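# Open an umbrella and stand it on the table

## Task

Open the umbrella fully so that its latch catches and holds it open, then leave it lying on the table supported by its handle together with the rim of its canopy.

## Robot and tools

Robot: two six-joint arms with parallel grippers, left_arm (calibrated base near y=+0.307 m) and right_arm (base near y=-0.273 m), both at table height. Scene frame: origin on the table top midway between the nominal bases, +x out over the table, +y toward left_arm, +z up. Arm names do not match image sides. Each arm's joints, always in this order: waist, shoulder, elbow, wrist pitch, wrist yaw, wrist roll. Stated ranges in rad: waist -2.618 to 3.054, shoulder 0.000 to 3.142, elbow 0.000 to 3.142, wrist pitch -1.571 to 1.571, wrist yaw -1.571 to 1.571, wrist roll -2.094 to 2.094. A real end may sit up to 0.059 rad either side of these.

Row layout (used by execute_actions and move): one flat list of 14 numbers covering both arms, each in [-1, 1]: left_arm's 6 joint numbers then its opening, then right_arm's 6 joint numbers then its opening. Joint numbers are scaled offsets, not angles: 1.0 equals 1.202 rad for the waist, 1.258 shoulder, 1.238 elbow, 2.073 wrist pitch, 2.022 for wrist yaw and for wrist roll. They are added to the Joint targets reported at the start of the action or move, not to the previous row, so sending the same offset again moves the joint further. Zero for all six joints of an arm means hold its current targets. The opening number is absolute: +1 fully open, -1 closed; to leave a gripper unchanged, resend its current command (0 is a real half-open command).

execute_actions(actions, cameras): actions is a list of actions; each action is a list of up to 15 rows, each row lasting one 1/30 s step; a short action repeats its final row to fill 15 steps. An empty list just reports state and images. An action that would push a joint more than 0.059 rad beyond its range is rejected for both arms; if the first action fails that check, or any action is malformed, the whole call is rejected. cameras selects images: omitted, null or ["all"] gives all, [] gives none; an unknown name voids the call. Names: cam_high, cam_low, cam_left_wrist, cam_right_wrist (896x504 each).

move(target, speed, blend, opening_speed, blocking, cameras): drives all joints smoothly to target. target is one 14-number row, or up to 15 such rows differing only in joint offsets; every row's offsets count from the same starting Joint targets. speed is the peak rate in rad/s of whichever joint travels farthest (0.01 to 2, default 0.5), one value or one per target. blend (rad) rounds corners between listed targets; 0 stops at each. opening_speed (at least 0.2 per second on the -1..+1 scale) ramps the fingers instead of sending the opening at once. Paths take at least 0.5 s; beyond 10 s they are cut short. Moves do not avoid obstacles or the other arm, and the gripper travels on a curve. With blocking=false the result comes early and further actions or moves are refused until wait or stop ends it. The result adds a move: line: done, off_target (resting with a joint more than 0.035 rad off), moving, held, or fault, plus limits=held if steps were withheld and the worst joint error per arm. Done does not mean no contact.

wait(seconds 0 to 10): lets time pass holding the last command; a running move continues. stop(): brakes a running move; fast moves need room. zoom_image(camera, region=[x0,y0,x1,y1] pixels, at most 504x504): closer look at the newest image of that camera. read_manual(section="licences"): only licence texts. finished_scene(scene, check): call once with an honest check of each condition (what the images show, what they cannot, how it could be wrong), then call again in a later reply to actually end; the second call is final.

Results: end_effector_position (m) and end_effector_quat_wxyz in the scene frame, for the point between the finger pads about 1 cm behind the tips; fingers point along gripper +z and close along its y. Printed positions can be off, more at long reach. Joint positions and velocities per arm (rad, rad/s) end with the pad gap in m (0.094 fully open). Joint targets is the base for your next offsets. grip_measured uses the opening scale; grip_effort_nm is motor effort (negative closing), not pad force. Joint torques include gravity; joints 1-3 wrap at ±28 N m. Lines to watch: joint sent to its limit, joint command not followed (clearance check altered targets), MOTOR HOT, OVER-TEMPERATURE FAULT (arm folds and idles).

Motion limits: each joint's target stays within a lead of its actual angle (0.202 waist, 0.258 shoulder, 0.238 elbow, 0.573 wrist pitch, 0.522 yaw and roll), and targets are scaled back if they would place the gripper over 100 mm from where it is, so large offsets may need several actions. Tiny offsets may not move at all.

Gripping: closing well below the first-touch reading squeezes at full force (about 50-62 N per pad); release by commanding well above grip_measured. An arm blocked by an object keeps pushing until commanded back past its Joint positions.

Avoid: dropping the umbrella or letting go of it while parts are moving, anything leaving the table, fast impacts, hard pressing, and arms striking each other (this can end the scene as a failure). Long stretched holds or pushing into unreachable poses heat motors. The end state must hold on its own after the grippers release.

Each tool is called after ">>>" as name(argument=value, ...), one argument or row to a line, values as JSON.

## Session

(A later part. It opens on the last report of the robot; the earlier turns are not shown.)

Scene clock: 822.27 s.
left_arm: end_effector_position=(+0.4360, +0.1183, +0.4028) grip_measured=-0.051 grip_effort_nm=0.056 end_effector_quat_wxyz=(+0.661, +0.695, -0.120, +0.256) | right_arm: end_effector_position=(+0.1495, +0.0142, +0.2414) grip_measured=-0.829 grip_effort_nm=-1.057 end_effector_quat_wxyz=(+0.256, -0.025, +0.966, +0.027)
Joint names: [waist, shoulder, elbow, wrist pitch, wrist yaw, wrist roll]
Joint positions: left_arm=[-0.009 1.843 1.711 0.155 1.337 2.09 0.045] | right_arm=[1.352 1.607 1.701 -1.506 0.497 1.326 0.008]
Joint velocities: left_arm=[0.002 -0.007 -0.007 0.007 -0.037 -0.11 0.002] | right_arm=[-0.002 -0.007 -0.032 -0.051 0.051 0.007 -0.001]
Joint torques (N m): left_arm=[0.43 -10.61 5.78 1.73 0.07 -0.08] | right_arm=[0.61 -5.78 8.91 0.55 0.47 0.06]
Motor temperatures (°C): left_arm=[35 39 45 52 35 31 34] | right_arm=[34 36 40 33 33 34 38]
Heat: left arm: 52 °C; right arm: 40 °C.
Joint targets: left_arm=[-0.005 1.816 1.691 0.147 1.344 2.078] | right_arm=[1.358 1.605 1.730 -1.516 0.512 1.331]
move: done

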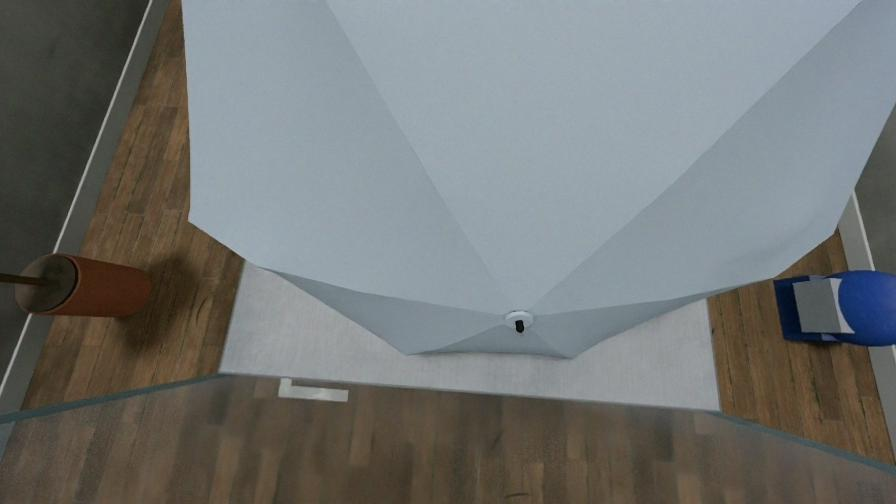

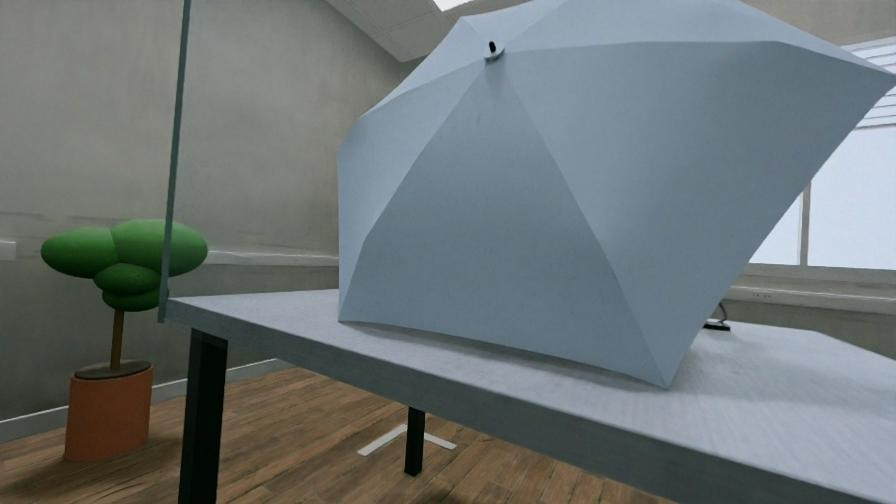

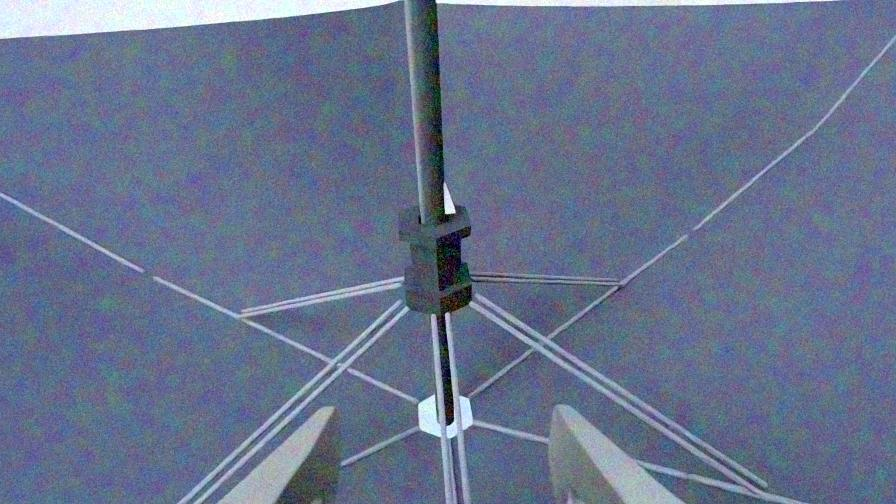

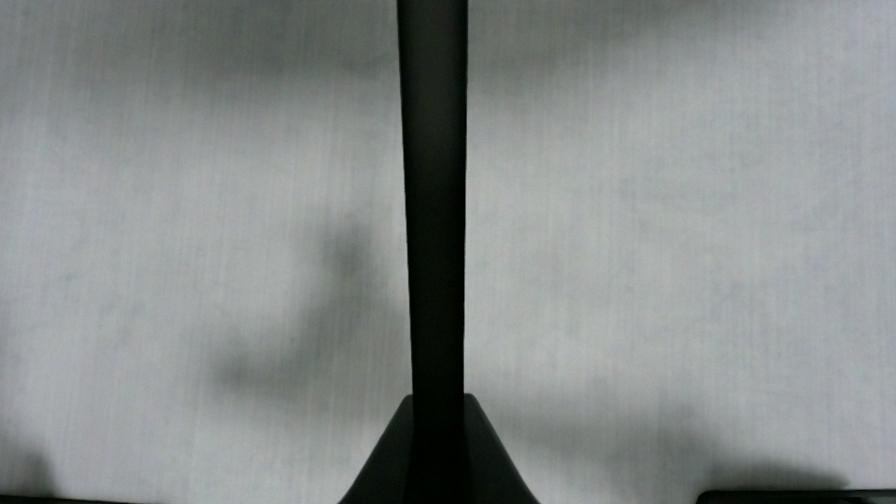

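>>> move(
  target=[0.2121, -0.4030, -0.6438, 0.1293, 0, 0, -0.05, 0, 0, 0, 0, 0, 0, -1],
  speed=0.5,
  cameras=["cam_low", "cam_left_wrist"],
)

Scene clock: 842.60 s.
left_arm: end_effector_position=(+0.3346, +0.2066, +0.3324) grip_measured=-0.051 grip_effort_nm=0.066 end_effector_quat_wxyz=(+0.625, +0.706, -0.028, +0.332) | right_arm: end_effector_position=(+0.1494, +0.0142, +0.2413) grip_measured=-0.829 grip_effort_nm=-1.067 end_effector_quat_wxyz=(+0.256, -0.025, +0.966, +0.027)
Joint names: [waist, shoulder, elbow, wrist pitch, wrist yaw, wrist roll]
Joint positions: left_arm=[0.244 1.327 0.913 0.424 1.341 2.089 0.045] | right_arm=[1.352 1.607 1.701 -1.506 0.497 1.326 0.008]
Joint velocities: left_arm=[0.007 -0.007 0.002 -0.095 0.095 -0.007 -0.001] | right_arm=[-0.002 0.007 -0.007 -0.022 0.037 -0.037 0]
Joint torques (N m): left_arm=[0.55 -5.63 5.78 1.71 0.03 -0.08] | right_arm=[0.65 -5.82 8.9 0.56 0.48 0.07]
Motor temperatures (°C): left_arm=[35 39 44 50 34 31 33] | right_arm=[34 36 40 33 33 34 38]
Heat: left arm: 50 °C; right arm: 40 °C.
Joint targets: left_arm=[0.250 1.309 0.894 0.415 1.344 2.078] | right_arm=[1.358 1.605 1.730 -1.516 0.512 1.332]
move: done
Images, in order (width x height): cam_low 896x504, cam_left_wrist 896x504.

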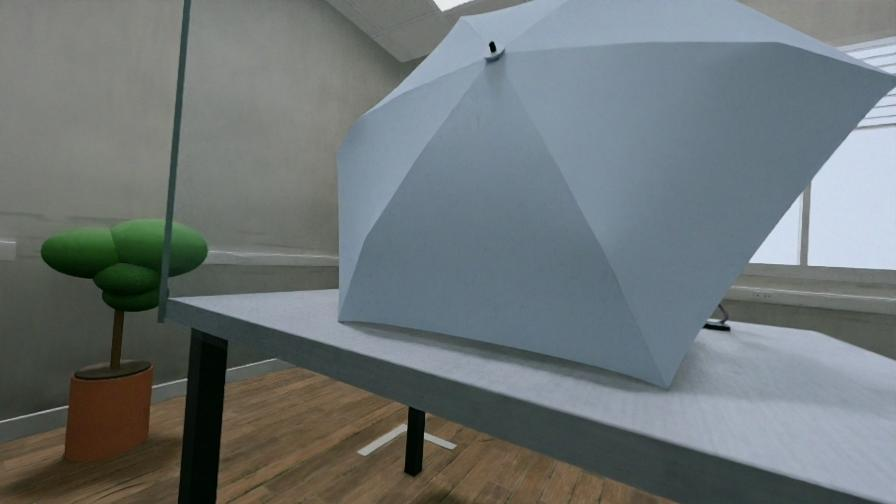

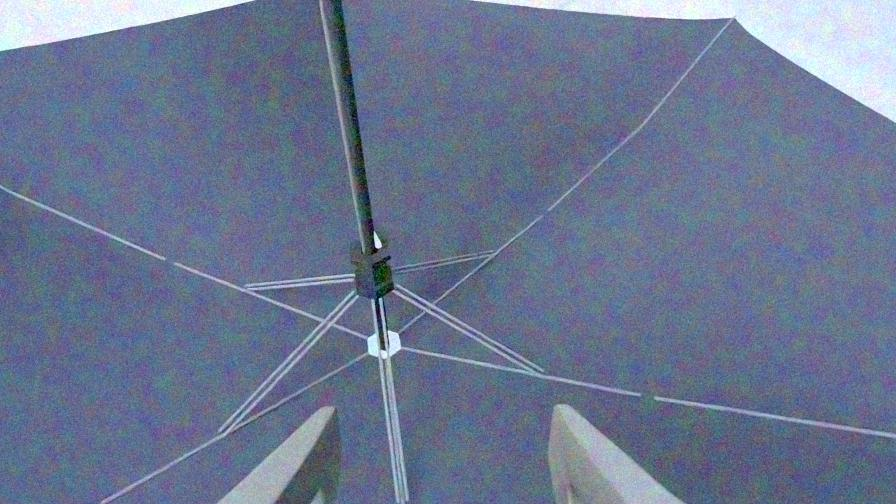

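>>> move(
  target=[
    [-0.0832, -0.6431, -0.3990, -0.1520, -0.3680, -0.5331, -0.05, 0, 0, 0, 0, 0, 0, -1],
    [-0.2080, -0.9452, -0.6414, -0.2002, -0.6647, -1.0, -0.05, 0, 0, 0, 0, 0, 0, -1],
  ],
  speed=0.6,
  blend=0.15,
)

Scene clock: 849.30 s.
left_arm: end_effector_position=(+0.2419, +0.3019, +0.2105) grip_measured=-0.051 grip_effort_nm=0.046 end_effector_quat_wxyz=(+0.708, +0.031, +0.706, +0.014) | right_arm: end_effector_position=(+0.1494, +0.0142, +0.2413) grip_measured=-0.829 grip_effort_nm=-1.067 end_effector_quat_wxyz=(+0.256, -0.025, +0.966, +0.027)
Joint names: [waist, shoulder, elbow, wrist pitch, wrist yaw, wrist roll]
Joint positions: left_arm=[0.008 0.135 0.118 0.018 0.007 0.063 0.045] | right_arm=[1.352 1.607 1.701 -1.506 0.497 1.326 0.008]
Joint velocities: left_arm=[0.002 -0.007 -0.017 0.007 -0.125 -0.007 0.001] | right_arm=[-0.002 0.012 -0.012 0.022 -0.007 0.007 -0.001]
Joint torques (N m): left_arm=[-0.65 0.62 6.31 2.24 -0.07 -0.05] | right_arm=[0.61 -5.83 8.87 0.54 0.48 0.08]
Motor temperatures (°C): left_arm=[35 39 44 50 34 31 33] | right_arm=[34 36 40 33 33 34 38]
Heat: left arm: 50 °C; right arm: 40 °C.
Joint targets: left_arm=[0.000 0.120 0.100 0.000 0.000 0.056] | right_arm=[1.358 1.605 1.730 -1.516 0.512 1.332]
move: done

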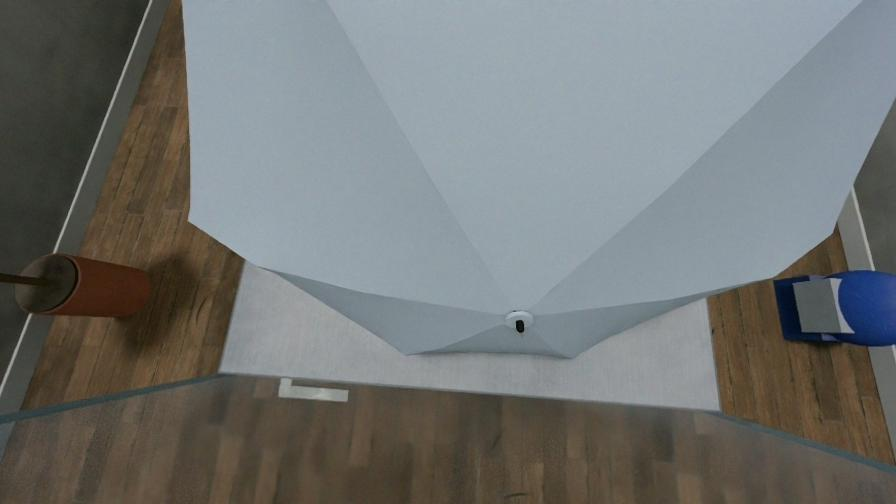

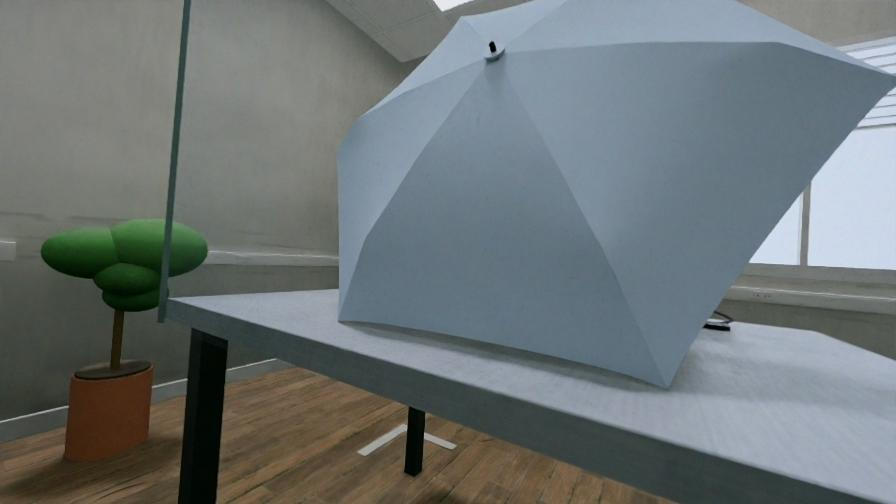

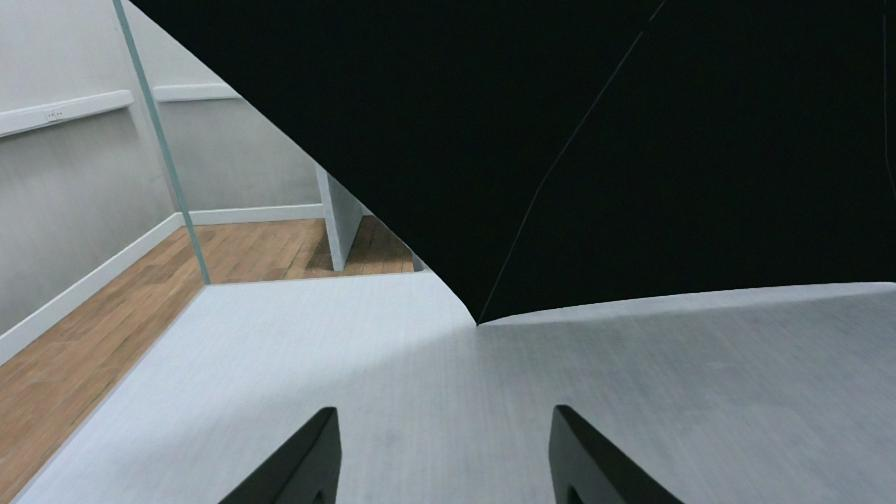

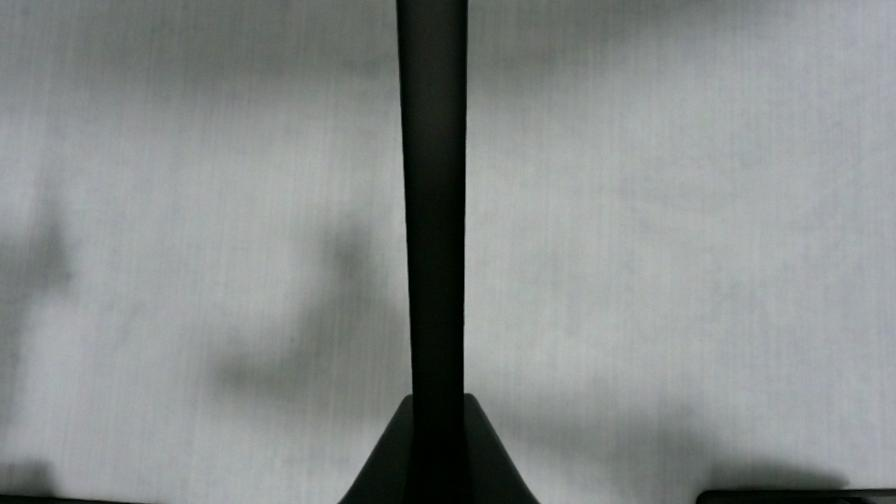

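>>> zoom_image(
  camera="cam_left_wrist",
  region=[400, 260, 560, 360],
)

Scaled by 3.150 from the camera's 896x504 image, which has a finer 1280x720 frame.

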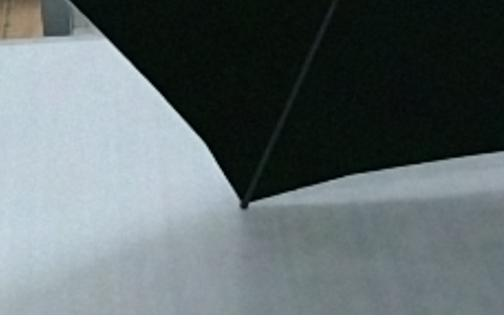

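>>> move(
  target=[
    [0, 0, 0, 0, 0, 0, -0.05, 0.1022, -0.0302, -0.2236, 0.0748, 0.0472, 0.0640, -1],
    [0, 0, 0, 0, 0, 0, -0.05, 0.1922, -0.0122, -0.3797, 0.1392, 0.0968, 0.1283, -1],
  ],
  speed=0.15,
  blend=0.05,
)

Scene clock: 903.33 s.
left_arm: end_effector_position=(+0.2419, +0.3021, +0.2105) grip_measured=-0.051 grip_effort_nm=0.056 end_effector_quat_wxyz=(+0.708, +0.030, +0.706, +0.014) | right_arm: end_effector_position=(+0.1094, +0.0147, +0.1537) grip_measured=-0.829 grip_effort_nm=-1.053 end_effector_quat_wxyz=(+0.335, -0.030, +0.942, +0.019)
Joint names: [waist, shoulder, elbow, wrist pitch, wrist yaw, wrist roll]
Joint positions: left_arm=[0.008 0.135 0.118 0.018 0.006 0.062 0.045] | right_arm=[1.584 1.598 1.277 -1.243 0.684 1.585 0.008]
Joint velocities: left_arm=[0.002 -0.002 0.002 0.037 -0.007 0.066 0.001] | right_arm=[0.002 -0.007 -0.007 -0.051 0.051 -0.007 0]
Joint torques (N m): left_arm=[-0.68 0.62 6.28 2.24 -0.07 -0.03] | right_arm=[0.55 -6.39 5.04 0.53 0.67 0.08]
Motor temperatures (°C): left_arm=[34 37 44 52 34 31 32] | right_arm=[34 36 39 33 33 34 38]
Heat: left arm: 52 °C; right arm: 39 °C.
Joint targets: left_arm=[0.000 0.120 0.100 0.000 0.000 0.056] | right_arm=[1.589 1.589 1.260 -1.228 0.708 1.591]
move: done

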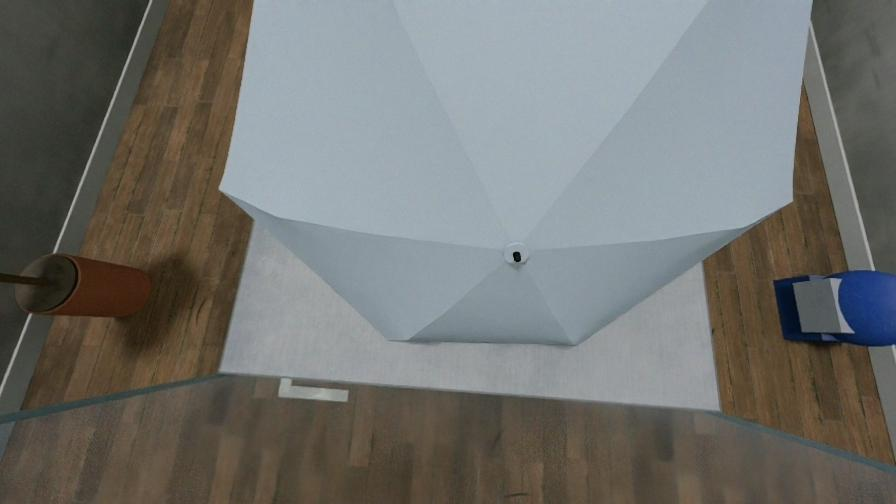

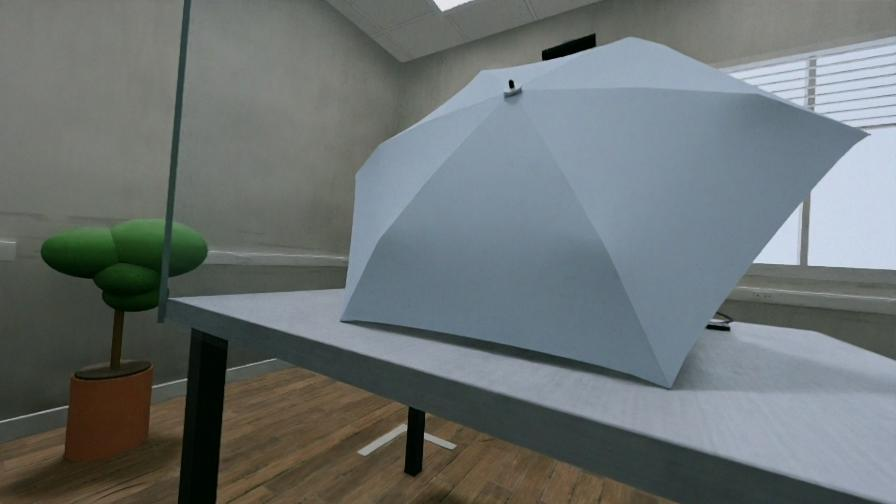

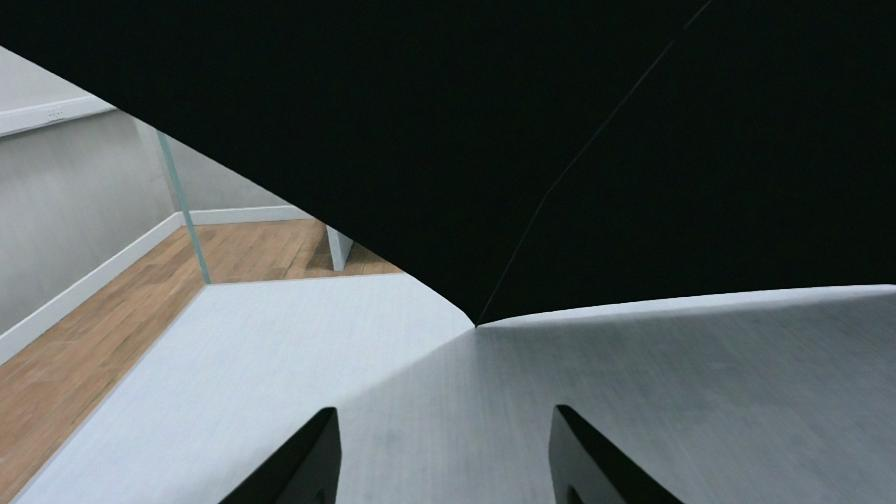

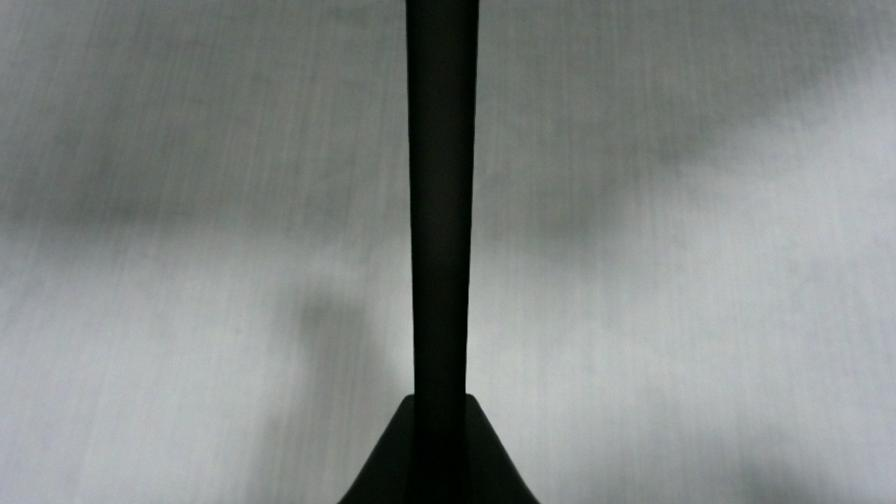

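>>> move(
  target=[
    [0, 0, 0, 0, 0, 0, -0.05, 0.0726, 0.0662, -0.1164, 0.0629, 0.0447, 0.0616, -1],
    [0, 0, 0, 0, 0, 0, -0.05, 0.1082, 0.1296, -0.1687, 0.1017, 0.0701, 0.0972, -1],
  ],
  speed=0.12,
  blend=0.05,
)

Scene clock: 910.77 s.
left_arm: end_effector_position=(+0.2419, +0.3021, +0.2105) grip_measured=-0.051 grip_effort_nm=0.056 end_effector_quat_wxyz=(+0.708, +0.030, +0.706, +0.014) | right_arm: end_effector_position=(+0.0913, +0.0149, +0.0833) grip_measured=-0.829 grip_effort_nm=-1.062 end_effector_quat_wxyz=(+0.402, -0.027, +0.915, +0.022)
Joint names: [waist, shoulder, elbow, wrist pitch, wrist yaw, wrist roll]
Joint positions: left_arm=[0.008 0.135 0.118 0.018 0.006 0.062 0.045] | right_arm=[1.714 1.738 1.066 -1.034 0.82 1.78 0.008]
Joint velocities: left_arm=[-0.007 -0.002 -0.002 -0.037 -0.037 0.022 0] | right_arm=[0.012 -0.022 -0.017 -0.007 -0.037 0.022 0]
Joint torques (N m): left_arm=[-0.66 0.62 6.27 2.24 -0.07 -0.03] | right_arm=[0.55 -5.24 4.56 0.34 0.78 0.1]
Motor temperatures (°C): left_arm=[34 37 44 52 33 31 32] | right_arm=[34 36 39 33 33 34 38]
Heat: left arm: 52 °C; right arm: 39 °C.
Joint targets: left_arm=[0.000 0.120 0.100 0.000 0.000 0.056] | right_arm=[1.719 1.753 1.051 -1.017 0.849 1.788]
move: done; blend cut to 0.0402 rad at target 1

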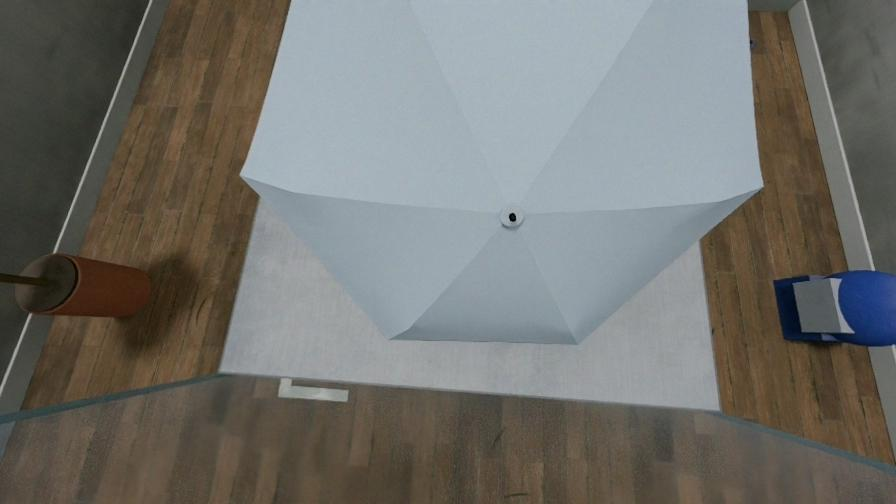

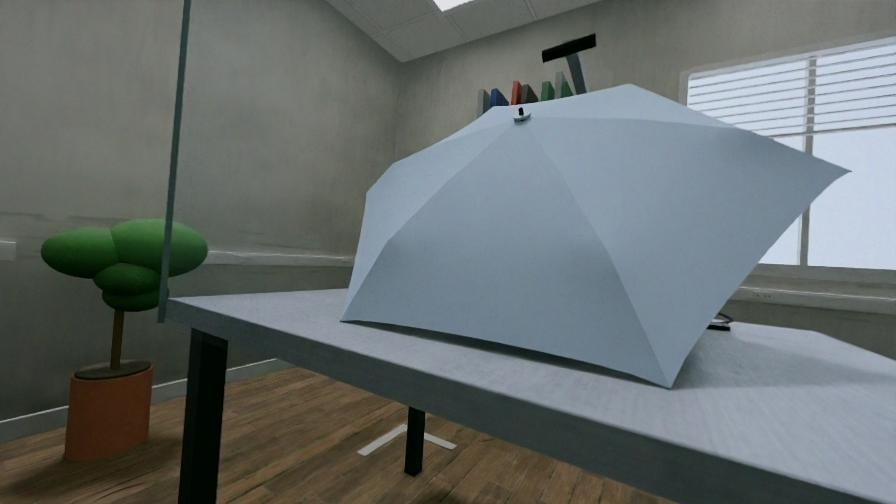

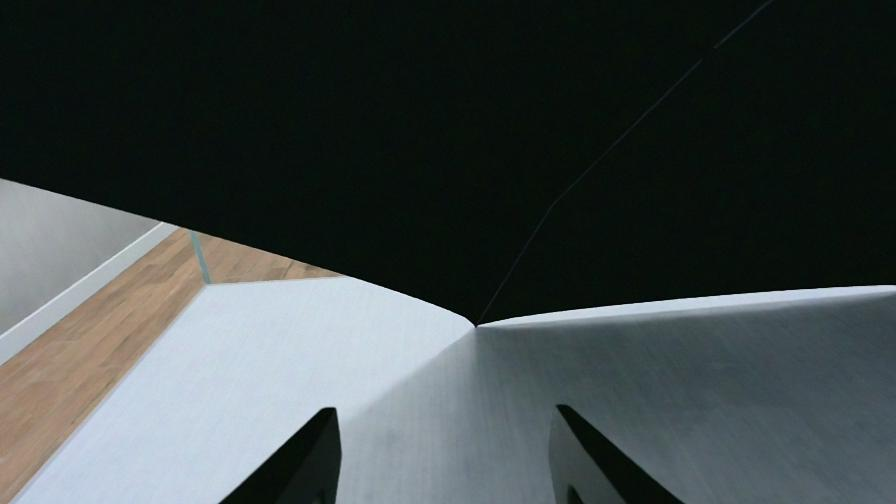

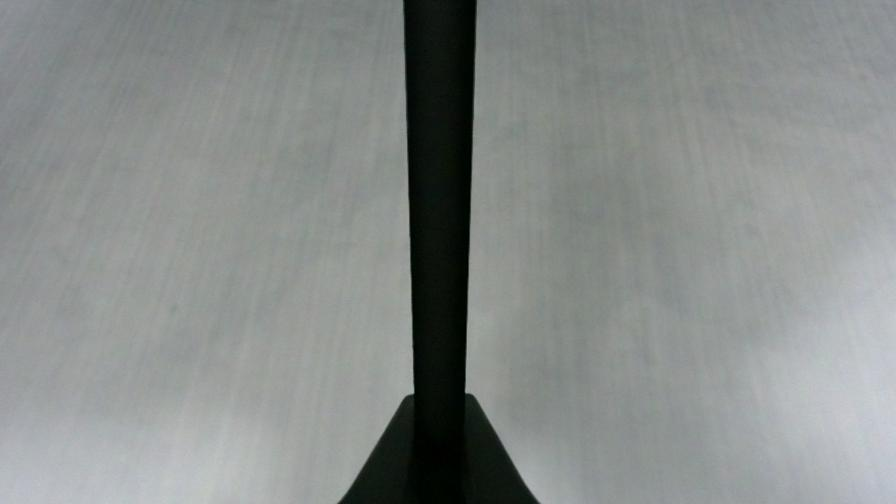

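>>> move(
  target=[0, 0, 0, 0, 0, 0, -0.05, 0.0146, 0.0362, -0.0254, 0.0205, 0.0228, 0.0156, -1],
  speed=0.06,
  cameras=["cam_low", "cam_left_wrist"],
)

Scene clock: 917.43 s.
left_arm: end_effector_position=(+0.2419, +0.3021, +0.2105) grip_measured=-0.051 grip_effort_nm=0.046 end_effector_quat_wxyz=(+0.708, +0.030, +0.706, +0.014) | right_arm: end_effector_position=(+0.0906, +0.0150, +0.0695) grip_measured=-0.829 grip_effort_nm=-1.062 end_effector_quat_wxyz=(+0.419, -0.027, +0.907, +0.023)
Joint names: [waist, shoulder, elbow, wrist pitch, wrist yaw, wrist roll]
Joint positions: left_arm=[0.008 0.135 0.118 0.018 0.006 0.062 0.045] | right_arm=[1.731 1.782 1.035 -0.988 0.854 1.813 0.008]
Joint velocities: left_arm=[0.002 0.002 -0.002 -0.081 0.022 -0.095 0] | right_arm=[0.002 0.002 -0.022 0.037 -0.095 0.037 -0.001]
Joint torques (N m): left_arm=[-0.68 0.61 6.27 2.24 -0.07 -0.03] | right_arm=[0.55 -5.24 4.31 0.24 0.94 0.08]
Motor temperatures (°C): left_arm=[34 37 44 52 33 31 32] | right_arm=[34 35 38 33 33 34 38]
Heat: left arm: 52 °C; right arm: 38 °C.
Joint targets: left_arm=[0.000 0.120 0.100 0.000 0.000 0.056] | right_arm=[1.737 1.798 1.020 -0.975 0.895 1.819]
move: off_target (right_arm); right_arm: the wrist yaw is farthest, 0.041 rad from its target
Images, in order (width x height): cam_low 896x504, cam_left_wrist 896x504.

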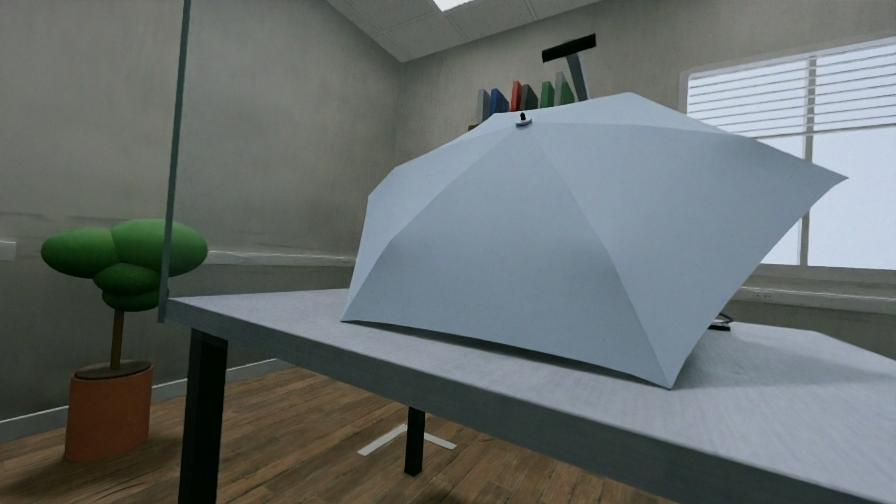

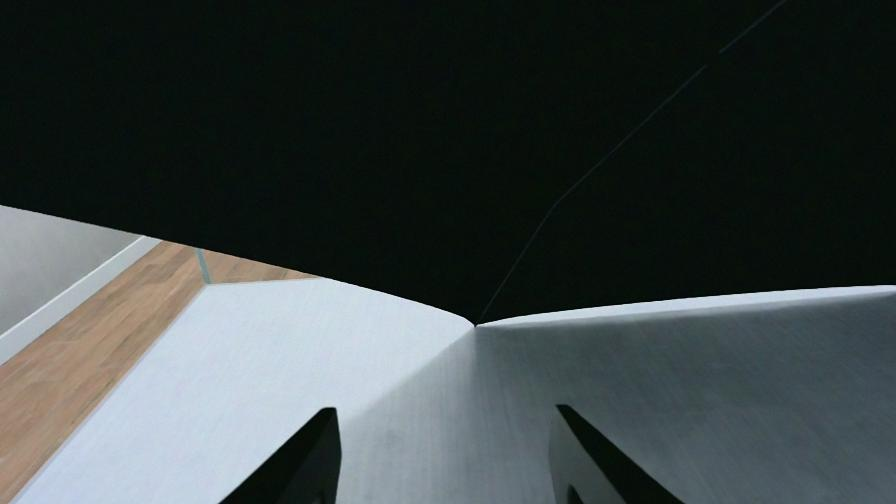

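>>> move(
  target=[0, 0, 0, 0, 0, 0, -0.05, 0.0100, 0.0242, -0.0127, 0.0095, 0.0133, 0.0101, -1],
  speed=0.04,
)

Scene clock: 920.37 s.
left_arm: end_effector_position=(+0.2419, +0.3021, +0.2105) grip_measured=-0.051 grip_effort_nm=0.061 end_effector_quat_wxyz=(+0.708, +0.030, +0.706, +0.014) | right_arm: end_effector_position=(+0.0897, +0.0151, +0.0611) grip_measured=-0.829 grip_effort_nm=-1.067 end_effector_quat_wxyz=(+0.429, -0.028, +0.903, +0.023)
Joint names: [waist, shoulder, elbow, wrist pitch, wrist yaw, wrist roll]
Joint positions: left_arm=[0.008 0.135 0.118 0.018 0.006 0.062 0.045] | right_arm=[1.743 1.812 1.019 -0.963 0.874 1.833 0.008]
Joint velocities: left_arm=[-0.002 0.017 -0.007 -0.051 -0.051 0.022 0] | right_arm=[0.002 -0.002 -0.012 0.022 0.022 -0.066 0.001]
Joint torques (N m): left_arm=[-0.65 0.62 6.28 2.24 -0.07 -0.02] | right_arm=[0.57 -5.33 4.14 0.17 1.03 0.08]
Motor temperatures (°C): left_arm=[34 37 44 52 33 31 32] | right_arm=[34 35 38 33 34 34 38]
Heat: left arm: 52 °C; right arm: 38 °C.
Joint targets: left_arm=[0.000 0.120 0.100 0.000 0.000 0.056] | right_arm=[1.749 1.828 1.004 -0.955 0.922 1.840]
move: off_target (right_arm); right_arm: the wrist yaw is farthest, 0.048 rad from its target

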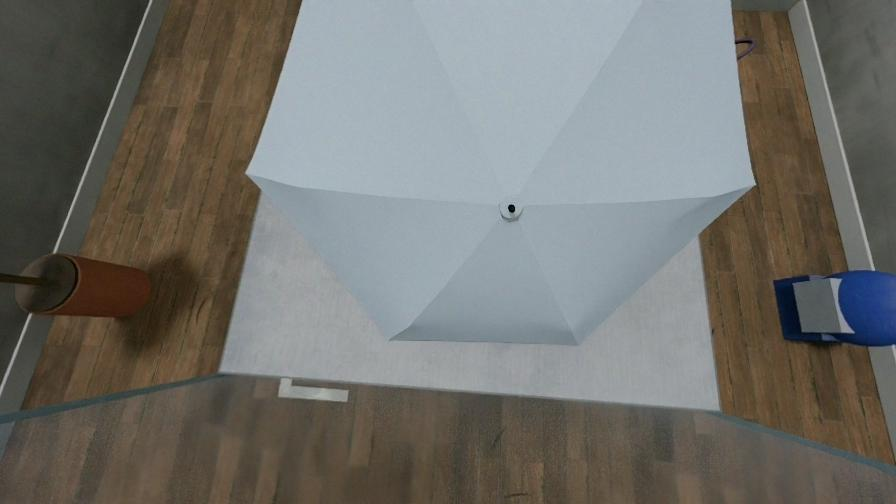

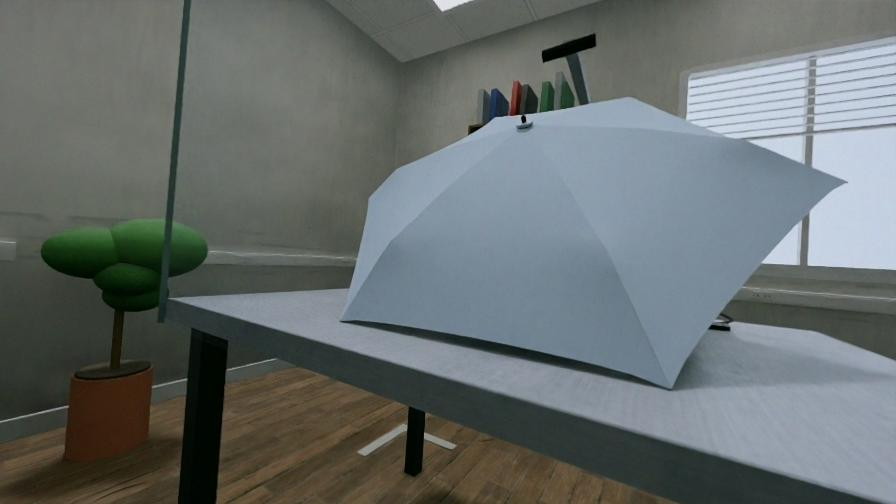

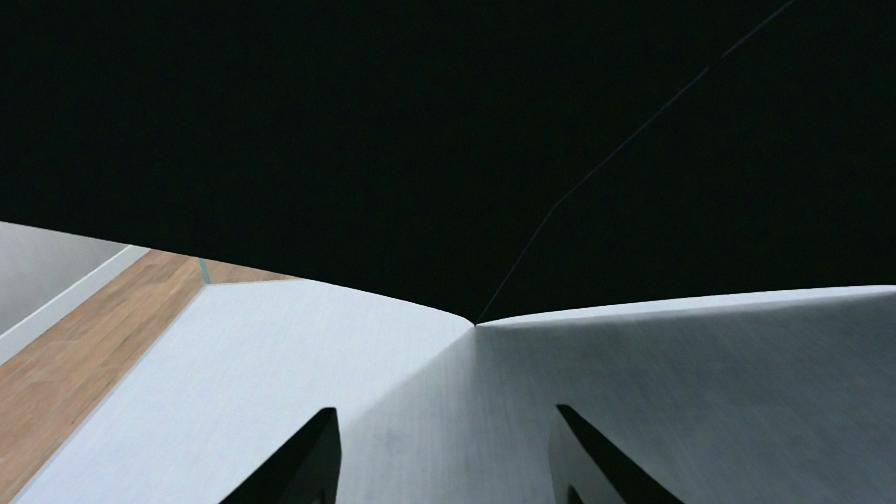

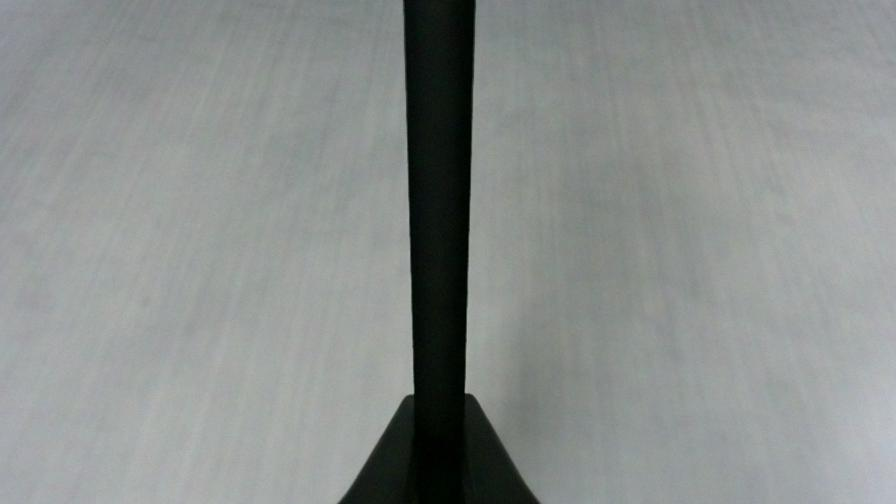

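>>> move(
  target=[0, 0, 0, 0, 0, 0, -0.05, 0.0050, 0.0121, -0.0064, 0.0048, 0.0080, 0.0051, -1],
  speed=0.04,
  cameras=["cam_low", "cam_left_wrist"],
)

Scene clock: 924.73 s.
left_arm: end_effector_position=(+0.2419, +0.3021, +0.2105) grip_measured=-0.051 grip_effort_nm=0.056 end_effector_quat_wxyz=(+0.708, +0.030, +0.706, +0.014) | right_arm: end_effector_position=(+0.0895, +0.0147, +0.0570) grip_measured=-0.829 grip_effort_nm=-1.067 end_effector_quat_wxyz=(+0.434, -0.029, +0.900, +0.023)
Joint names: [waist, shoulder, elbow, wrist pitch, wrist yaw, wrist roll]
Joint positions: left_arm=[0.008 0.135 0.118 0.018 0.006 0.062 0.045] | right_arm=[1.749 1.827 1.011 -0.951 0.884 1.845 0.008]
Joint velocities: left_arm=[0.017 0.002 0.007 0.022 -0.037 -0.066 0] | right_arm=[-0.002 -0.012 0.002 0.007 0.095 0.037 -0.001]
Joint torques (N m): left_arm=[-0.68 0.61 6.3 2.24 -0.07 -0.03] | right_arm=[0.58 -5.35 3.99 0.12 1.11 0.07]
Motor temperatures (°C): left_arm=[34 37 44 52 33 31 32] | right_arm=[34 35 38 33 34 34 38]
Heat: left arm: 52 °C; right arm: 38 °C.
Joint targets: left_arm=[0.000 0.120 0.100 0.000 0.000 0.056] | right_arm=[1.755 1.844 0.996 -0.945 0.938 1.850]
move: off_target (right_arm); right_arm: the wrist yaw is farthest, 0.054 rad from its target
Images, in order (width x height): cam_low 896x504, cam_left_wrist 896x504.

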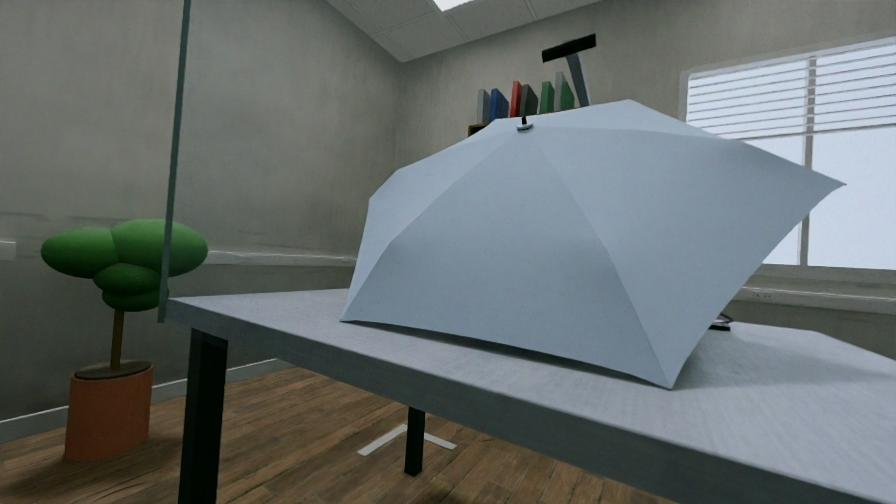

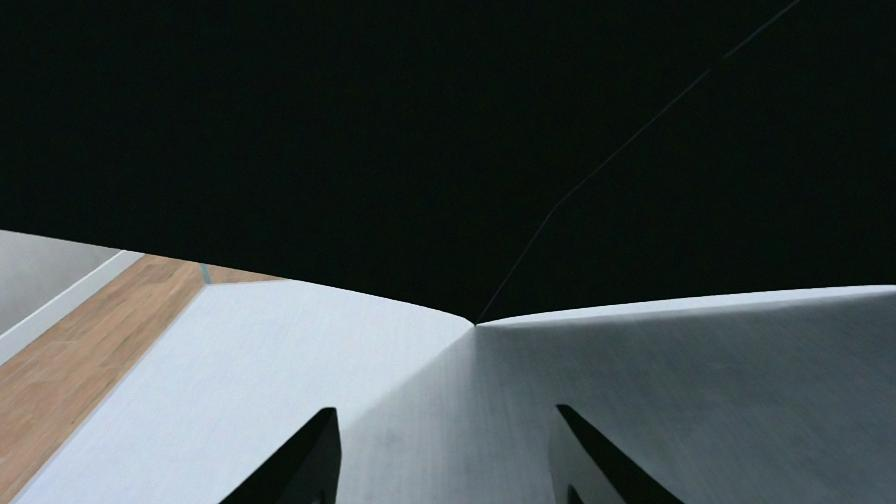

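>>> zoom_image(
  camera="cam_left_wrist",
  region=[400, 280, 560, 370],
)

>>> zoom_image(
  camera="cam_low",
  region=[580, 320, 740, 410],
)

Scaled by 3.150 from the camera's 896x504 image, which has a finer 1280x720 frame.

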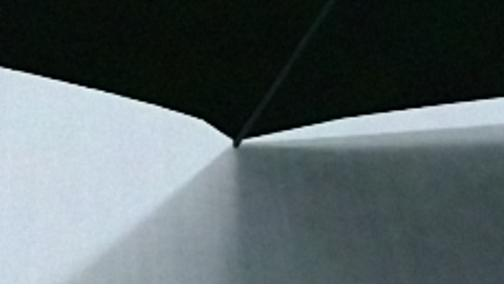

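Scaled by 3.150 from the camera's 896x504 image, which has a finer 1280x720 frame.

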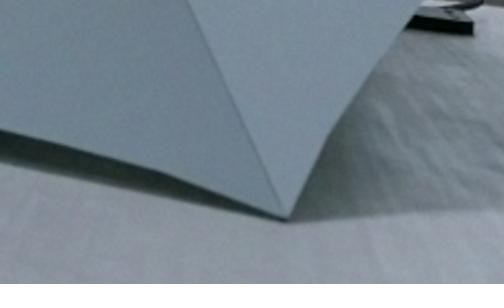

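>>> move(
  target=[0, 0, 0, 0, 0, 0, -0.05, 0.0050, 0.0121, -0.0064, 0.0048, 0.0067, 0.0051, -1],
  speed=0.04,
  cameras=["cam_low", "cam_left_wrist"],
)

Scene clock: 938.63 s.
left_arm: end_effector_position=(+0.2419, +0.3021, +0.2105) grip_measured=-0.051 grip_effort_nm=0.056 end_effector_quat_wxyz=(+0.708, +0.030, +0.706, +0.014) | right_arm: end_effector_position=(+0.0895, +0.0154, +0.0559) grip_measured=-0.829 grip_effort_nm=-1.067 end_effector_quat_wxyz=(+0.441, -0.029, +0.897, +0.026)
Joint names: [waist, shoulder, elbow, wrist pitch, wrist yaw, wrist roll]
Joint positions: left_arm=[0.008 0.135 0.118 0.018 0.006 0.062 0.045] | right_arm=[1.755 1.836 1.007 -0.944 0.899 1.855 0.008]
Joint velocities: left_arm=[-0.002 -0.012 -0.002 0.022 -0.022 0.022 -0.001] | right_arm=[-0.007 -0.017 -0.002 -0.095 0.037 -0.022 0]
Joint torques (N m): left_arm=[-0.65 0.62 6.3 2.24 -0.07 -0.02] | right_arm=[0.55 -4.97 3.63 0.14 1.07 0.06]
Motor temperatures (°C): left_arm=[34 36 44 53 33 31 32] | right_arm=[34 35 37 33 34 34 38]
Heat: left arm: 53 °C; right arm: 38 °C.
Joint targets: left_arm=[0.000 0.120 0.100 0.000 0.000 0.056] | right_arm=[1.761 1.859 0.988 -0.935 0.952 1.860]
move: off_target (right_arm); right_arm: the wrist yaw is farthest, 0.052 rad from its target
Images, in order (width x height): cam_low 896x504, cam_left_wrist 896x504.

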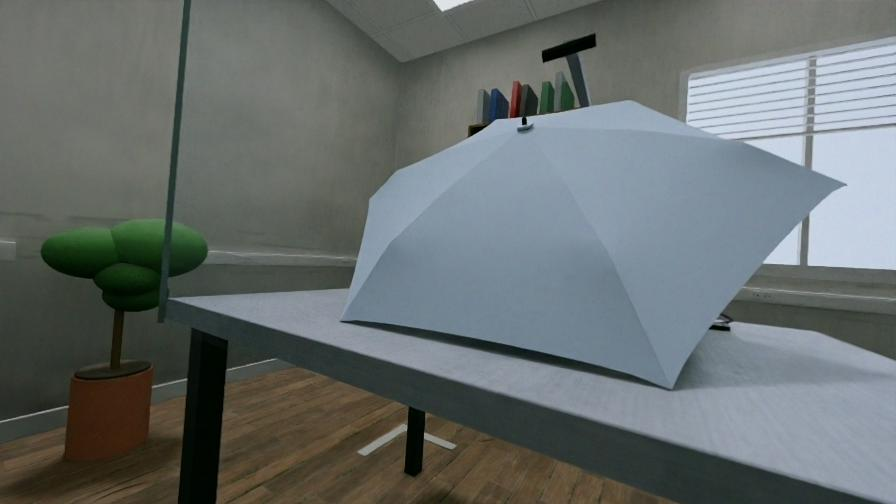

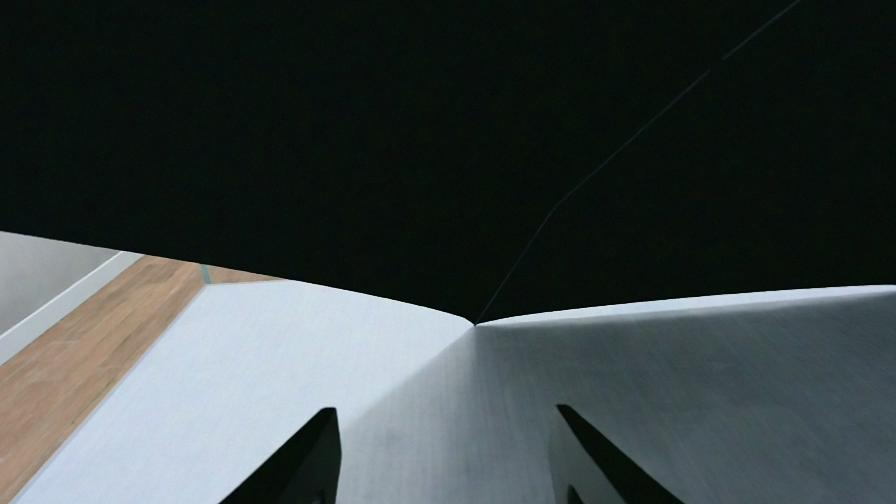

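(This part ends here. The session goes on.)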